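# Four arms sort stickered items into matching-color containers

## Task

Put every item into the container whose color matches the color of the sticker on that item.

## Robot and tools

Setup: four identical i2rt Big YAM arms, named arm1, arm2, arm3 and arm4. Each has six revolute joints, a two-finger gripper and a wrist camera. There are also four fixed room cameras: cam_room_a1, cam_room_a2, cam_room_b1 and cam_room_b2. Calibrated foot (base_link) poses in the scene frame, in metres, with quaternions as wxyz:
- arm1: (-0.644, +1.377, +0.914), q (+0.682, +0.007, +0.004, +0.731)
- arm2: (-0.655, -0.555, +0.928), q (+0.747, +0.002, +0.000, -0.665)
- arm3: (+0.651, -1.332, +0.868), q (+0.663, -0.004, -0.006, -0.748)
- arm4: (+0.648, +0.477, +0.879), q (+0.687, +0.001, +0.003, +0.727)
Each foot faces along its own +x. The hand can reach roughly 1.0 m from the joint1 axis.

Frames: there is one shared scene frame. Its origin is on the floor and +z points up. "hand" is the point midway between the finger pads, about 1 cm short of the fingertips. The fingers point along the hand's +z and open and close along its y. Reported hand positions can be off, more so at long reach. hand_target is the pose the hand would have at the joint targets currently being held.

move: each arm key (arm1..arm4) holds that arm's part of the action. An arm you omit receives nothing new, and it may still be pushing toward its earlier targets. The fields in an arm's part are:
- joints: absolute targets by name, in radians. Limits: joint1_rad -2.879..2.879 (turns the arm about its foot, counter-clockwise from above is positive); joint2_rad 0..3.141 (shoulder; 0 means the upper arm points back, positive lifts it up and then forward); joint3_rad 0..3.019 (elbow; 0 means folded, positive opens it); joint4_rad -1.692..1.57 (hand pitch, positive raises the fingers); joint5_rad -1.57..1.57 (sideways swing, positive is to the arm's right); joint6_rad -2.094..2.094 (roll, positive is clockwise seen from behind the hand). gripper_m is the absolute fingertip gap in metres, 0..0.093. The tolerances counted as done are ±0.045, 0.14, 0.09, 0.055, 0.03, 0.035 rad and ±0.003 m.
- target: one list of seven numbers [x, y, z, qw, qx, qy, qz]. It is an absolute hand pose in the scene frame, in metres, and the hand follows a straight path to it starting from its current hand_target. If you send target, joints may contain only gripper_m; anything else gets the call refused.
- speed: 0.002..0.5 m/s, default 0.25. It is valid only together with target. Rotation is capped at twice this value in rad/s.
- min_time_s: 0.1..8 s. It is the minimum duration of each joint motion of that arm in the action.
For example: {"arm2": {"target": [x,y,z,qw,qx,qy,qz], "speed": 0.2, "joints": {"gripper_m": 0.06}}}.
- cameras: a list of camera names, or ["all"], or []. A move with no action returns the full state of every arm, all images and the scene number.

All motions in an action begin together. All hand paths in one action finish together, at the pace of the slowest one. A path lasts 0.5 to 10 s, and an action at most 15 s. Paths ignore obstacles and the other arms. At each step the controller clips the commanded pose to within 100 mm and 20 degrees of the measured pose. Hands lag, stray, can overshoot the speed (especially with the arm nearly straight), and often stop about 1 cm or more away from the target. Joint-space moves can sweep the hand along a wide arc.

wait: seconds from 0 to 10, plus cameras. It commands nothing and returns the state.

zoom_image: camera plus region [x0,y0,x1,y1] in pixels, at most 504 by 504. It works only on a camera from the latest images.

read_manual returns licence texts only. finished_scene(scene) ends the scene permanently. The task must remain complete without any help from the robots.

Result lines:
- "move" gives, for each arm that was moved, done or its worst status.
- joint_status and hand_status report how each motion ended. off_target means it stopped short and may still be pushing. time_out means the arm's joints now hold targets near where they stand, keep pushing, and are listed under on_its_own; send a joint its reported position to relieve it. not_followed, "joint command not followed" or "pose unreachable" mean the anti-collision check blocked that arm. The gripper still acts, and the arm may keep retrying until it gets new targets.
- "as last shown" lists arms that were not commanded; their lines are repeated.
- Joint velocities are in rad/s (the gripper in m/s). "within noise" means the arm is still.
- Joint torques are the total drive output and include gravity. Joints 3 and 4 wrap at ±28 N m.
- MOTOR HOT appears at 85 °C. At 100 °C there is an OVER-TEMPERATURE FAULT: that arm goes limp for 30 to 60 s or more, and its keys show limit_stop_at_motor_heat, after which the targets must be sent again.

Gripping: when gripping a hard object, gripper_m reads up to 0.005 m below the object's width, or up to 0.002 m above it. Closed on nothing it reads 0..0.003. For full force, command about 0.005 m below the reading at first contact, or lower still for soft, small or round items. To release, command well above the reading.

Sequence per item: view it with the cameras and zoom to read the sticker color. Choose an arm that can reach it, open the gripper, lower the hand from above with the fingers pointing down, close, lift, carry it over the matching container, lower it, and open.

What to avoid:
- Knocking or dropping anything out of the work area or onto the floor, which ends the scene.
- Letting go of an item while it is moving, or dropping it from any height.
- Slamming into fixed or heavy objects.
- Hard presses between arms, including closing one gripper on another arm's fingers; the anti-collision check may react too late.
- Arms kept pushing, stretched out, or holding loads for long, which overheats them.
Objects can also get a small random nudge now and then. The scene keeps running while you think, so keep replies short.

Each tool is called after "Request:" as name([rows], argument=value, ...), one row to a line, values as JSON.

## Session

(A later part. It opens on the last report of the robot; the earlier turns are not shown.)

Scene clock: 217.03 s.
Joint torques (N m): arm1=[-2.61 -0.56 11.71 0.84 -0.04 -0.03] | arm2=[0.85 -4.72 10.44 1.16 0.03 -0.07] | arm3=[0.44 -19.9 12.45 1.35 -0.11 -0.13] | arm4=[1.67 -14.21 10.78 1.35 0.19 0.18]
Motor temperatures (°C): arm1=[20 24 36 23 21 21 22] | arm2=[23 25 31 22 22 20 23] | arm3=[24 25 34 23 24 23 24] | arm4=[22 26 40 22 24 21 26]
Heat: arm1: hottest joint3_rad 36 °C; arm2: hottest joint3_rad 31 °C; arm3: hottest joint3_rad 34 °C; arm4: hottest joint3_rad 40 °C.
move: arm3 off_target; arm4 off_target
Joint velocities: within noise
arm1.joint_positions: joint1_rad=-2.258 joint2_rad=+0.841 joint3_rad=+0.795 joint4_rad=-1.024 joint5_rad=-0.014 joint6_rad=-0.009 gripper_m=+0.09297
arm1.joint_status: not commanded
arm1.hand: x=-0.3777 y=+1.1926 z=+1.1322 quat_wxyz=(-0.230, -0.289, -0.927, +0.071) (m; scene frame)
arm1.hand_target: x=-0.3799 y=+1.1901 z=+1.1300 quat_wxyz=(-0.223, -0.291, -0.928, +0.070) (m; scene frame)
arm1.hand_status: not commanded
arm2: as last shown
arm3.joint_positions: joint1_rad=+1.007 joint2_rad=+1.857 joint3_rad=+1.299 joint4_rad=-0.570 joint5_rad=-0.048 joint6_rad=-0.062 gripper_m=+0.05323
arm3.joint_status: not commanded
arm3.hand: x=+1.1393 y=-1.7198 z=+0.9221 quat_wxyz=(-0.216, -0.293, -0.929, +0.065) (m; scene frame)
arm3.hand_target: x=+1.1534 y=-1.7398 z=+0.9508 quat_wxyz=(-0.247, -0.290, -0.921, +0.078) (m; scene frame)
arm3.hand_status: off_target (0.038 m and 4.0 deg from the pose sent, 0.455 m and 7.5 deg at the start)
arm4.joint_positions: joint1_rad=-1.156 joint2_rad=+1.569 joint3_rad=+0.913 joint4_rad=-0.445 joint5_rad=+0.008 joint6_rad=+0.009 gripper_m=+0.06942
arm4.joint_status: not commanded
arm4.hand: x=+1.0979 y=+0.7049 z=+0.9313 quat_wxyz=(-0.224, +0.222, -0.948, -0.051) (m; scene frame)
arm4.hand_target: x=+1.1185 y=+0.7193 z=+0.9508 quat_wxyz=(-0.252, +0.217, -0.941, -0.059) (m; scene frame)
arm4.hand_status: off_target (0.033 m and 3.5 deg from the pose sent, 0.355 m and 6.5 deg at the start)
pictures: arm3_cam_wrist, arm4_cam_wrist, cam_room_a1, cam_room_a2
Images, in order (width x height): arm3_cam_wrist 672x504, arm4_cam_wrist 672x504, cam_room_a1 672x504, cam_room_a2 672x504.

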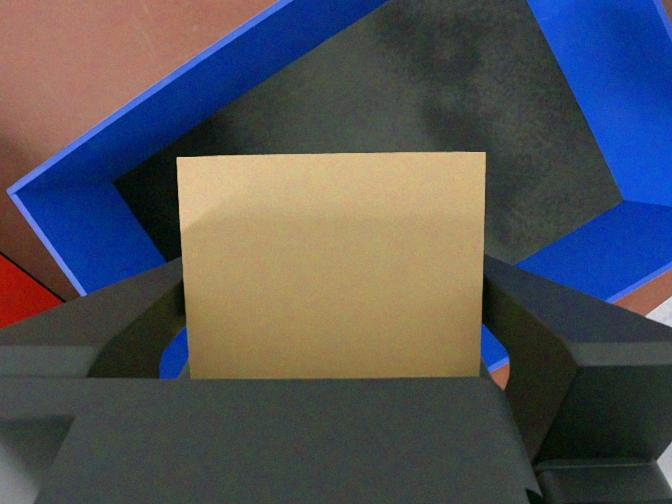

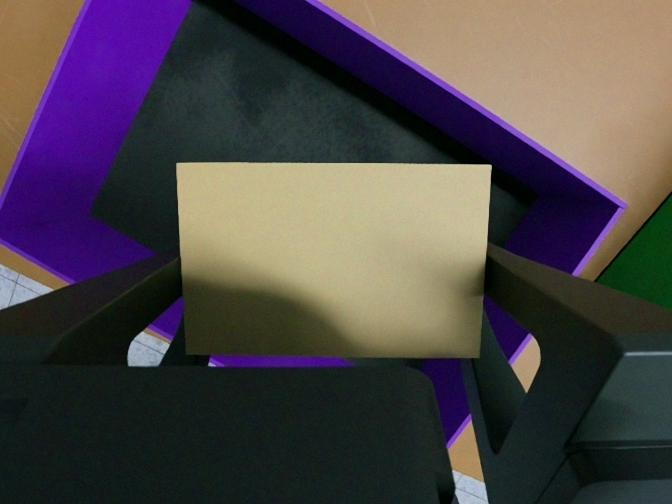

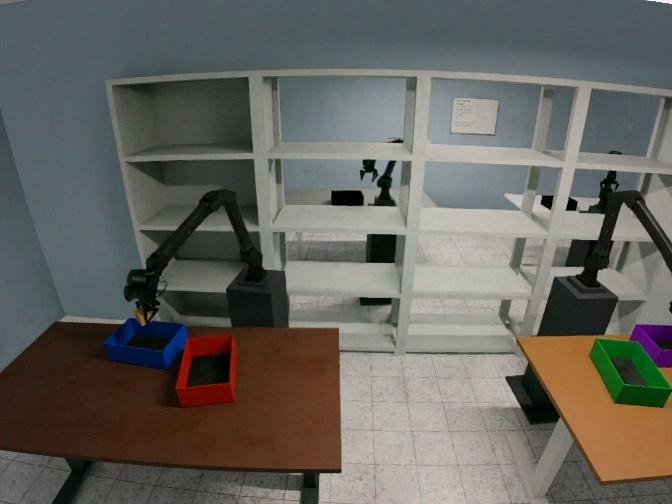

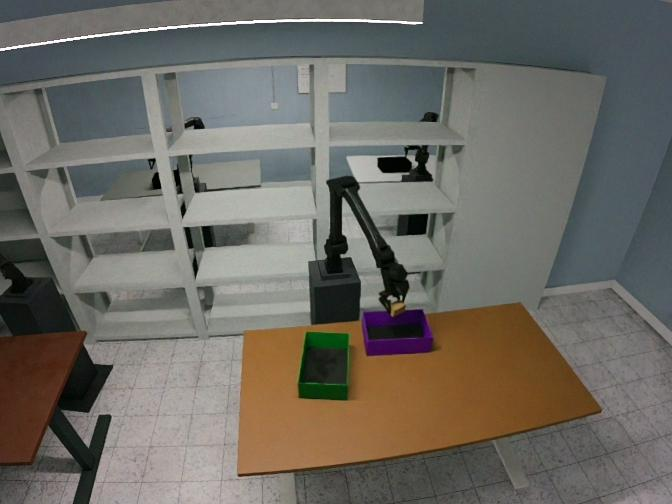

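Request:
move(arm3={"target": [1.141, -1.747, 0.765, 0.2468, 0.2904, 0.9212, -0.0778], "speed": 0.15}, arm4={"target": [1.097, 0.715, 0.755, 0.2522, -0.2173, 0.9412, 0.0582], "speed": 0.15}, cameras=["arm3_cam_wrist", "arm4_cam_wrist"])

Request:
move(arm3={"target": [1.139, -1.746, 0.73, 0.2468, 0.2904, 0.9212, -0.0778], "speed": 0.06}, arm4={"target": [1.095, 0.714, 0.724, 0.2522, -0.2173, 0.9412, 0.0582], "speed": 0.06}, cameras=["arm3_cam_wrist", "arm4_cam_wrist", "cam_room_a1", "cam_room_a2"])

Scene clock: 237.73 s.
Joint torques (N m): arm1=[-2.61 -0.56 11.89 0.96 -0.07 -0.04] | arm2=[0.97 -4.72 10.43 1.22 0.05 -0.06] | arm3=[0.09 -20.95 6.02 1.69 -0.13 -0.13] | arm4=[1.49 -15.74 3.96 1.43 0.25 0.16]
Motor temperatures (°C): arm1=[20 24 36 23 21 21 22] | arm2=[23 24 31 22 22 20 23] | arm3=[24 25 33 23 24 23 24] | arm4=[21 25 37 22 24 21 26]
Heat: arm1: hottest joint3_rad 36 °C; arm2: hottest joint3_rad 31 °C; arm3: hottest joint3_rad 33 °C; arm4: hottest joint3_rad 37 °C.
move: arm3 done; arm4 done
Joint velocities: arm1=[within noise] | arm2=[-0.015 -0.005 -0.046 0.002 0.037 0.051 0] | arm3=[within noise] | arm4=[within noise]
arm1: as last shown
arm2.joint_positions: joint1_rad=+0.932 joint2_rad=+0.852 joint3_rad=+0.795 joint4_rad=-1.013 joint5_rad=+0.002 joint6_rad=+0.011 gripper_m=+0.09292
arm2.joint_status: not commanded
arm2.hand: x=-0.3750 y=-0.7183 z=+1.1491 quat_wxyz=(-0.240, -0.256, -0.934, +0.062) (m; scene frame)
arm2.hand_target: x=-0.3800 y=-0.7150 z=+1.1400 quat_wxyz=(-0.226, -0.250, -0.940, +0.060) (m; scene frame)
arm2.hand_status: not commanded
arm3.joint_positions: joint1_rad=+0.989 joint2_rad=+2.150 joint3_rad=+1.241 joint4_rad=-0.162 joint5_rad=-0.059 joint6_rad=-0.080 gripper_m=+0.05323
arm3.joint_status: not commanded
arm3.hand: x=+1.1452 y=-1.7387 z=+0.7650 quat_wxyz=(-0.242, -0.288, -0.924, +0.074) (m; scene frame)
arm3.hand_target: x=+1.1410 y=-1.7469 z=+0.7651 quat_wxyz=(-0.247, -0.290, -0.921, +0.078) (m; scene frame)
arm3.hand_status: done (0.009 m and 0.8 deg from the pose sent, 0.159 m and 4.0 deg at the start)
arm4.joint_positions: joint1_rad=-1.141 joint2_rad=+1.988 joint3_rad=+0.809 joint4_rad=+0.126 joint5_rad=+0.016 joint6_rad=+0.022 gripper_m=+0.06942
arm4.joint_status: not commanded
arm4.hand: x=+1.0962 y=+0.7107 z=+0.7568 quat_wxyz=(-0.247, +0.221, -0.942, -0.056) (m; scene frame)
arm4.hand_target: x=+1.0970 y=+0.7150 z=+0.7551 quat_wxyz=(-0.252, +0.217, -0.941, -0.058) (m; scene frame)
arm4.hand_status: done (0.005 m and 0.8 deg from the pose sent, 0.177 m and 3.5 deg at the start)
pictures: arm3_cam_wrist, arm4_cam_wrist
Images, in order (width x height): arm3_cam_wrist 672x504, arm4_cam_wrist 672x504.

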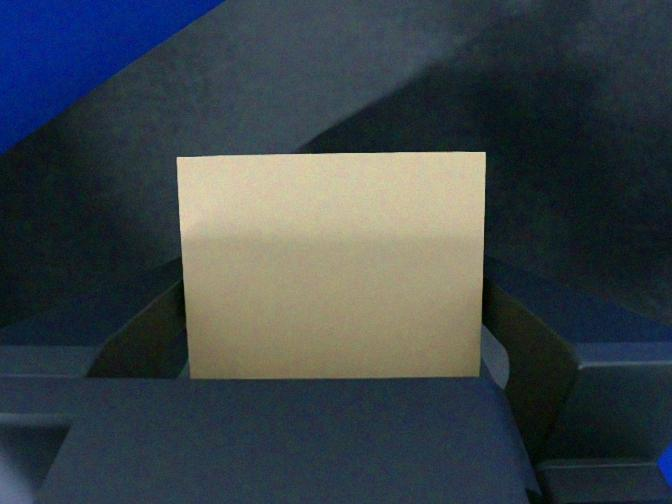

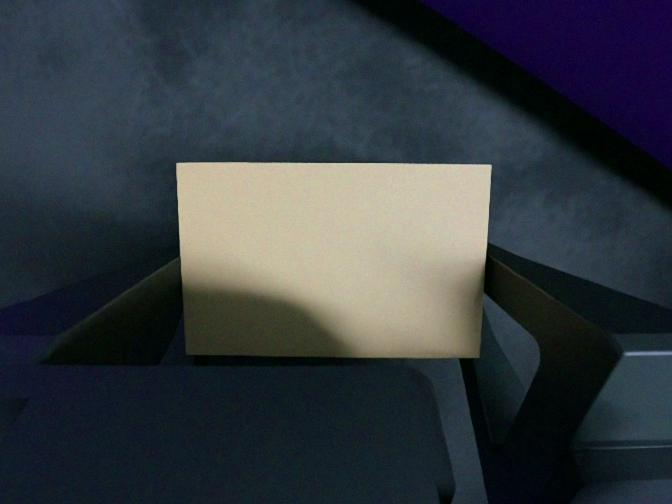

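Scene clock: 238.83 s.
Joint torques (N m): arm1=[-2.78 -0.5 11.79 0.8 -0.08 -0.03] | arm2=[0.85 -4.78 10.44 1.21 0.04 -0.06] | arm3=[0.26 -18.49 5.81 1.69 -0.02 -0.12] | arm4=[1.79 -13.51 4.04 1.33 0.22 0.14]
Motor temperatures (°C): arm1=[20 24 36 23 21 21 22] | arm2=[23 24 31 22 22 20 23] | arm3=[24 25 33 23 24 23 24] | arm4=[21 25 37 22 24 21 26]
Heat: arm1: hottest joint3_rad 36 °C; arm2: hottest joint3_rad 31 °C; arm3: hottest joint3_rad 33 °C; arm4: hottest joint3_rad 37 °C.
move: arm3 off_target; arm4 off_target
Joint velocities: within noise
arm1, arm2: as last shown
arm3.joint_positions: joint1_rad=+0.987 joint2_rad=+2.192 joint3_rad=+1.241 joint4_rad=-0.092 joint5_rad=-0.062 joint6_rad=-0.080 gripper_m=+0.05323
arm3.joint_status: not commanded
arm3.hand: x=+1.1482 y=-1.7427 z=+0.7473 quat_wxyz=(-0.255, -0.287, -0.920, +0.078) (m; scene frame)
arm3.hand_target: x=+1.1388 y=-1.7455 z=+0.7306 quat_wxyz=(-0.247, -0.290, -0.921, +0.078) (m; scene frame)
arm3.hand_status: off_target (0.020 m and 1.0 deg from the pose sent, 0.036 m and 0.8 deg at the start)
arm4.joint_positions: joint1_rad=-1.141 joint2_rad=+2.049 joint3_rad=+0.809 joint4_rad=+0.208 joint5_rad=+0.016 joint6_rad=+0.025 gripper_m=+0.06942
arm4.joint_status: not commanded
arm4.hand: x=+1.0978 y=+0.7115 z=+0.7376 quat_wxyz=(-0.257, +0.219, -0.939, -0.059) (m; scene frame)
arm4.hand_target: x=+1.0946 y=+0.7137 z=+0.7244 quat_wxyz=(-0.252, +0.217, -0.941, -0.058) (m; scene frame)
arm4.hand_status: off_target (0.014 m and 0.6 deg from the pose sent, 0.033 m and 0.8 deg at the start)
pictures: arm3_cam_wrist, arm4_cam_wrist, cam_room_a1, cam_room_a2
Images, in order (width x height): arm3_cam_wrist 672x504, arm4_cam_wrist 672x504, cam_room_a1 672x504, cam_room_a2 672x504.

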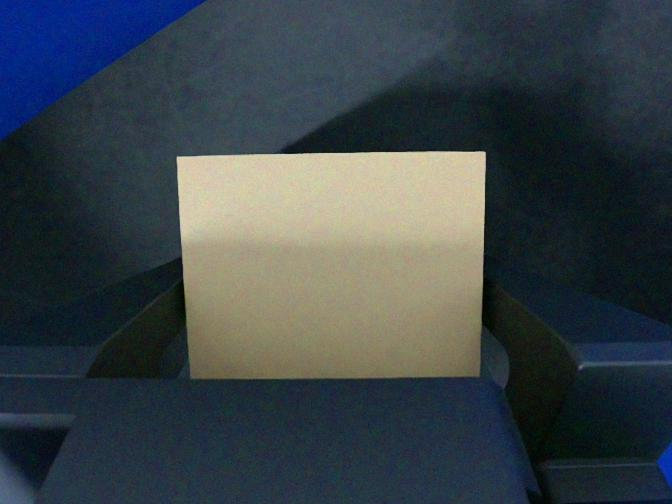

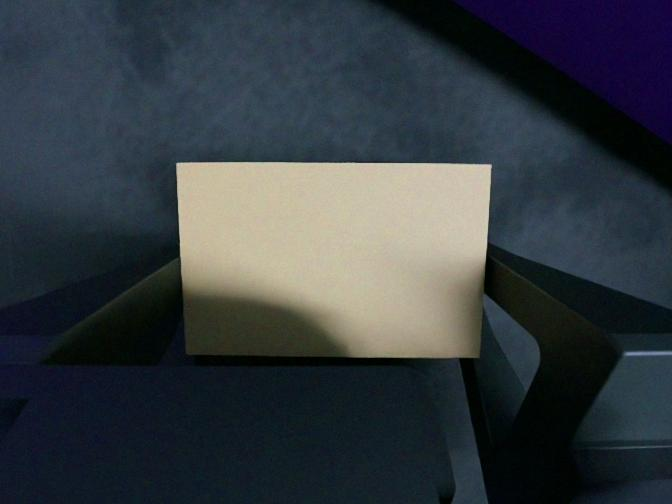

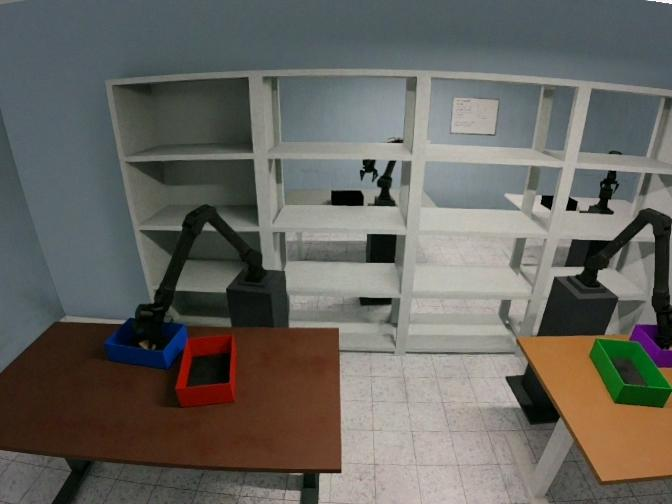

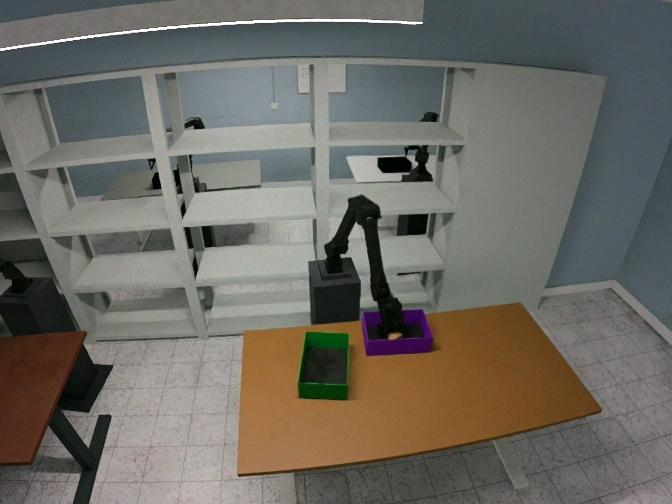

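Request:
move(arm3={"target": [1.137, -1.745, 0.716, 0.2468, 0.2904, 0.9212, -0.0778], "speed": 0.05}, arm4={"joints": {"gripper_m": 0.093}}, cameras=["arm4_cam_wrist"])

Request:
move(arm3={"joints": {"gripper_m": 0.09}}, arm4={"target": [1.03, 0.683, 0.96, 0.2522, -0.2173, 0.9412, 0.0582], "speed": 0.2}, cameras=["arm4_cam_wrist", "arm3_cam_wrist"])

Request:
move(arm3={"target": [1.08, -1.70, 0.97, 0.2468, 0.2904, 0.9212, -0.0778], "speed": 0.2}, cameras=["arm3_cam_wrist", "arm4_cam_wrist", "cam_room_a1", "cam_room_a2"])

Scene clock: 246.90 s.
Joint torques (N m): arm1=[-3.14 -0.97 11.73 0.91 -0.03 -0.04] | arm2=[0.85 -4.66 10.44 1.16 0.04 -0.06] | arm3=[0.21 -16.91 5.44 1.7 0 -0.13] | arm4=[0.91 -13.57 4.04 1.24 0.22 0.15]
Motor temperatures (°C): arm1=[20 24 37 23 21 21 22] | arm2=[23 24 31 22 22 20 23] | arm3=[24 25 32 23 24 23 24] | arm4=[21 25 36 22 24 21 26]
Heat: arm1: hottest joint3_rad 37 °C; arm2: hottest joint3_rad 31 °C; arm3: hottest joint3_rad 32 °C; arm4: hottest joint3_rad 36 °C.
move: arm3 off_target; arm4 done
Joint velocities: within noise
arm1, arm2: as last shown
arm3.joint_positions: joint1_rad=+0.987 joint2_rad=+2.199 joint3_rad=+1.241 joint4_rad=-0.061 joint5_rad=-0.063 joint6_rad=-0.080 gripper_m=+0.05323
arm3.joint_status: not commanded
arm3.hand: x=+1.1520 y=-1.7456 z=+0.7472 quat_wxyz=(-0.265, -0.286, -0.917, +0.082) (m; scene frame)
arm3.hand_target: x=+1.1362 y=-1.7438 z=+0.7172 quat_wxyz=(-0.247, -0.290, -0.921, +0.078) (m; scene frame)
arm3.hand_status: off_target (0.035 m and 2.3 deg from the pose sent, 0.033 m and 1.0 deg at the start)
arm4.joint_positions: joint1_rad=-1.137 joint2_rad=+2.051 joint3_rad=+0.809 joint4_rad=+0.213 joint5_rad=+0.017 joint6_rad=+0.025 gripper_m=+0.09290
arm4.joint_status: all done
arm4.hand: x=+1.0973 y=+0.7131 z=+0.7371 quat_wxyz=(-0.258, +0.220, -0.939, -0.059) (m; scene frame)
arm4.hand_target: x=+1.0946 y=+0.7138 z=+0.7245 quat_wxyz=(-0.252, +0.217, -0.941, -0.058) (m; scene frame)
arm4.hand_status: not commanded
pictures: arm4_cam_wrist
Images, in order (width x height): arm4_cam_wrist 672x504.

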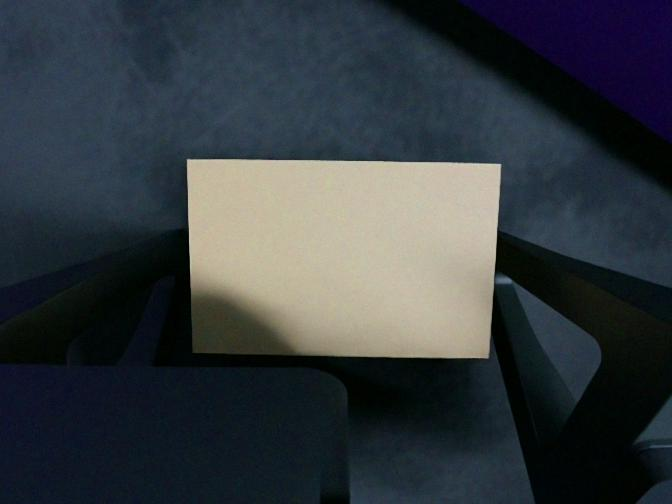

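Scene clock: 248.77 s.
Joint torques (N m): arm1=[-3.14 -0.56 11.67 0.73 -0.1 -0.06] | arm2=[0.85 -4.78 10.43 1.16 0.04 -0.06] | arm3=[0.62 -17.44 5.44 1.21 0.01 -0.13] | arm4=[1.49 -9.88 9.07 0.36 0.23 0.22]
Motor temperatures (°C): arm1=[20 24 37 23 21 21 22] | arm2=[23 24 31 22 22 20 23] | arm3=[24 25 32 23 24 23 24] | arm4=[21 25 36 22 24 21 26]
Heat: arm1: hottest joint3_rad 37 °C; arm2: hottest joint3_rad 31 °C; arm3: hottest joint3_rad 32 °C; arm4: hottest joint3_rad 36 °C.
move: arm3 done; arm4 off_target
Joint velocities: within noise
arm1, arm2: as last shown
arm3.joint_positions: joint1_rad=+0.979 joint2_rad=+2.203 joint3_rad=+1.241 joint4_rad=-0.050 joint5_rad=-0.063 joint6_rad=-0.080 gripper_m=+0.08996
arm3.joint_status: all done
arm3.hand: x=+1.1500 y=-1.7501 z=+0.7463 quat_wxyz=(-0.268, -0.289, -0.915, +0.084) (m; scene frame)
arm3.hand_target: x=+1.1362 y=-1.7439 z=+0.7174 quat_wxyz=(-0.247, -0.291, -0.921, +0.078) (m; scene frame)
arm3.hand_status: not commanded
arm4.joint_positions: joint1_rad=-1.131 joint2_rad=+1.317 joint3_rad=+0.694 joint4_rad=-0.427 joint5_rad=+0.021 joint6_rad=+0.031 gripper_m=+0.09291
arm4.joint_status: not commanded
arm4.hand: x=+1.0250 y=+0.6770 z=+0.9529 quat_wxyz=(-0.249, +0.221, -0.941, -0.056) (m; scene frame)
arm4.hand_target: x=+1.0299 y=+0.6830 z=+0.9601 quat_wxyz=(-0.252, +0.217, -0.941, -0.058) (m; scene frame)
arm4.hand_status: off_target (0.011 m and 0.6 deg from the pose sent, 0.235 m and 0.8 deg at the start)
pictures: arm3_cam_wrist, arm4_cam_wrist
Images, in order (width x height): arm3_cam_wrist 672x504, arm4_cam_wrist 672x504.

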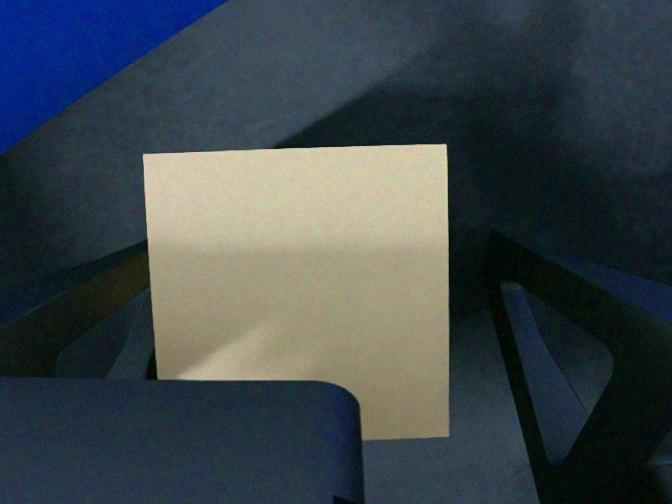

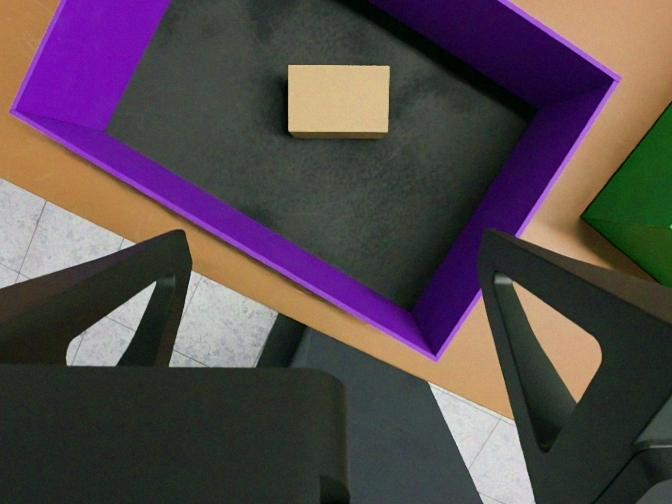

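Scene clock: 250.73 s.
Joint torques (N m): arm1=[-2.73 -0.44 11.69 0.69 -0.07 -0.04] | arm2=[0.91 -4.66 10.47 1.17 0.04 -0.06] | arm3=[0.21 -15.5 9.1 0.69 -0.11 -0.13] | arm4=[1.61 -9.82 9.11 0.47 0.22 0.17]
Motor temperatures (°C): arm1=[20 24 37 23 21 21 22] | arm2=[23 24 31 22 22 20 23] | arm3=[24 25 32 23 24 23 24] | arm4=[21 25 36 22 24 21 26]
Heat: arm1: hottest joint3_rad 37 °C; arm2: hottest joint3_rad 31 °C; arm3: hottest joint3_rad 32 °C; arm4: hottest joint3_rad 36 °C.
move: arm3 done
Joint velocities: within noise
arm1, arm2, arm4: as last shown
arm3.joint_positions: joint1_rad=+0.975 joint2_rad=+1.632 joint3_rad=+1.105 joint4_rad=-0.529 joint5_rad=-0.066 joint6_rad=-0.092 gripper_m=+0.08996
arm3.joint_status: not commanded
arm3.hand: x=+1.0841 y=-1.6929 z=+0.9697 quat_wxyz=(-0.249, -0.287, -0.922, +0.077) (m; scene frame)
arm3.hand_target: x=+1.0800 y=-1.6999 z=+0.9700 quat_wxyz=(-0.247, -0.290, -0.921, +0.078) (m; scene frame)
arm3.hand_status: done (0.008 m and 0.5 deg from the pose sent, 0.240 m and 2.7 deg at the start)
pictures: arm3_cam_wrist, arm4_cam_wrist, cam_room_a1, cam_room_a2
Images, in order (width x height): arm3_cam_wrist 672x504, arm4_cam_wrist 672x504, cam_room_a1 672x504, cam_room_a2 672x504.

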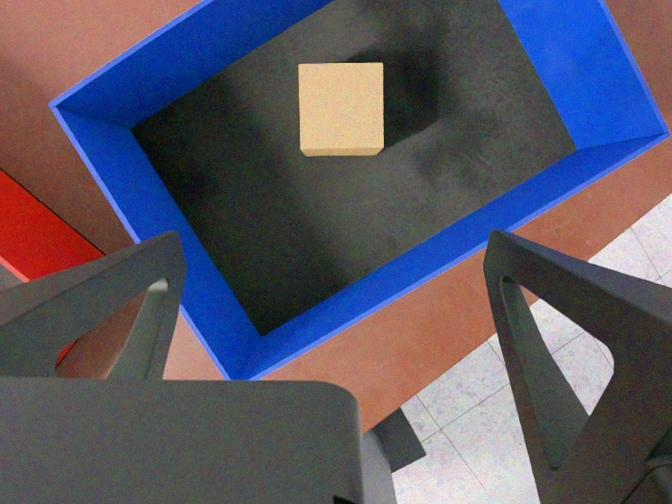

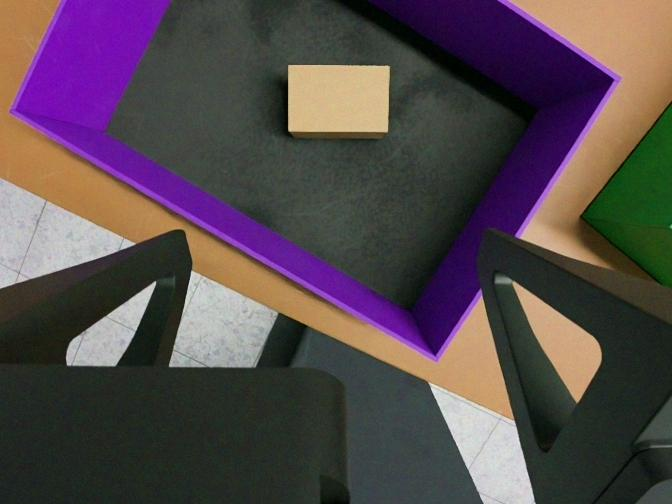

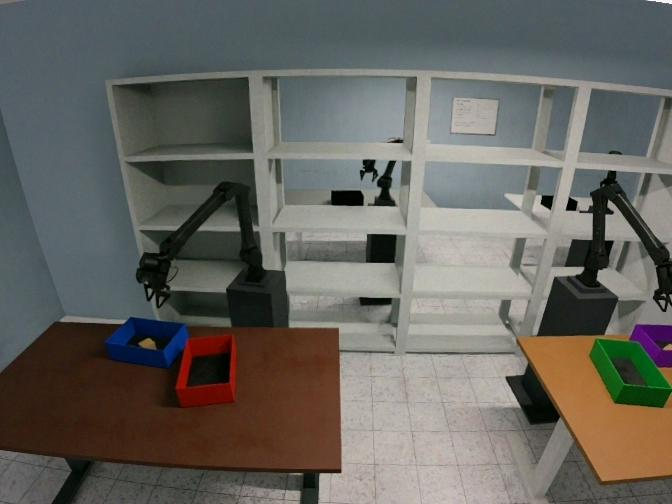

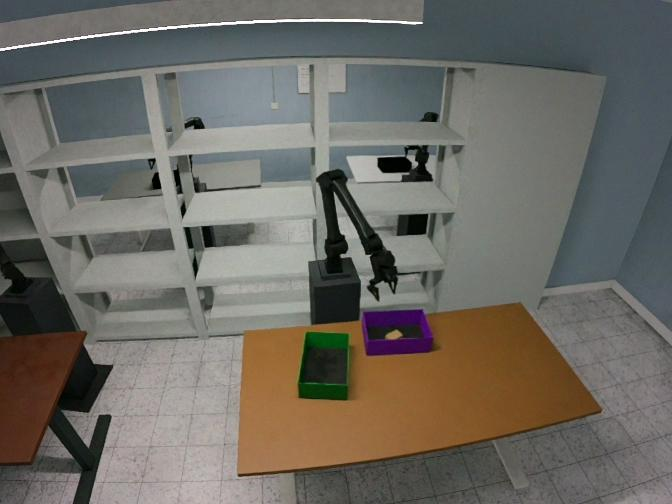

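Both items are in their containers: purple in purple, blue in blue.

Request:
finished_scene(scene=3)

The scene is finished: the task was done.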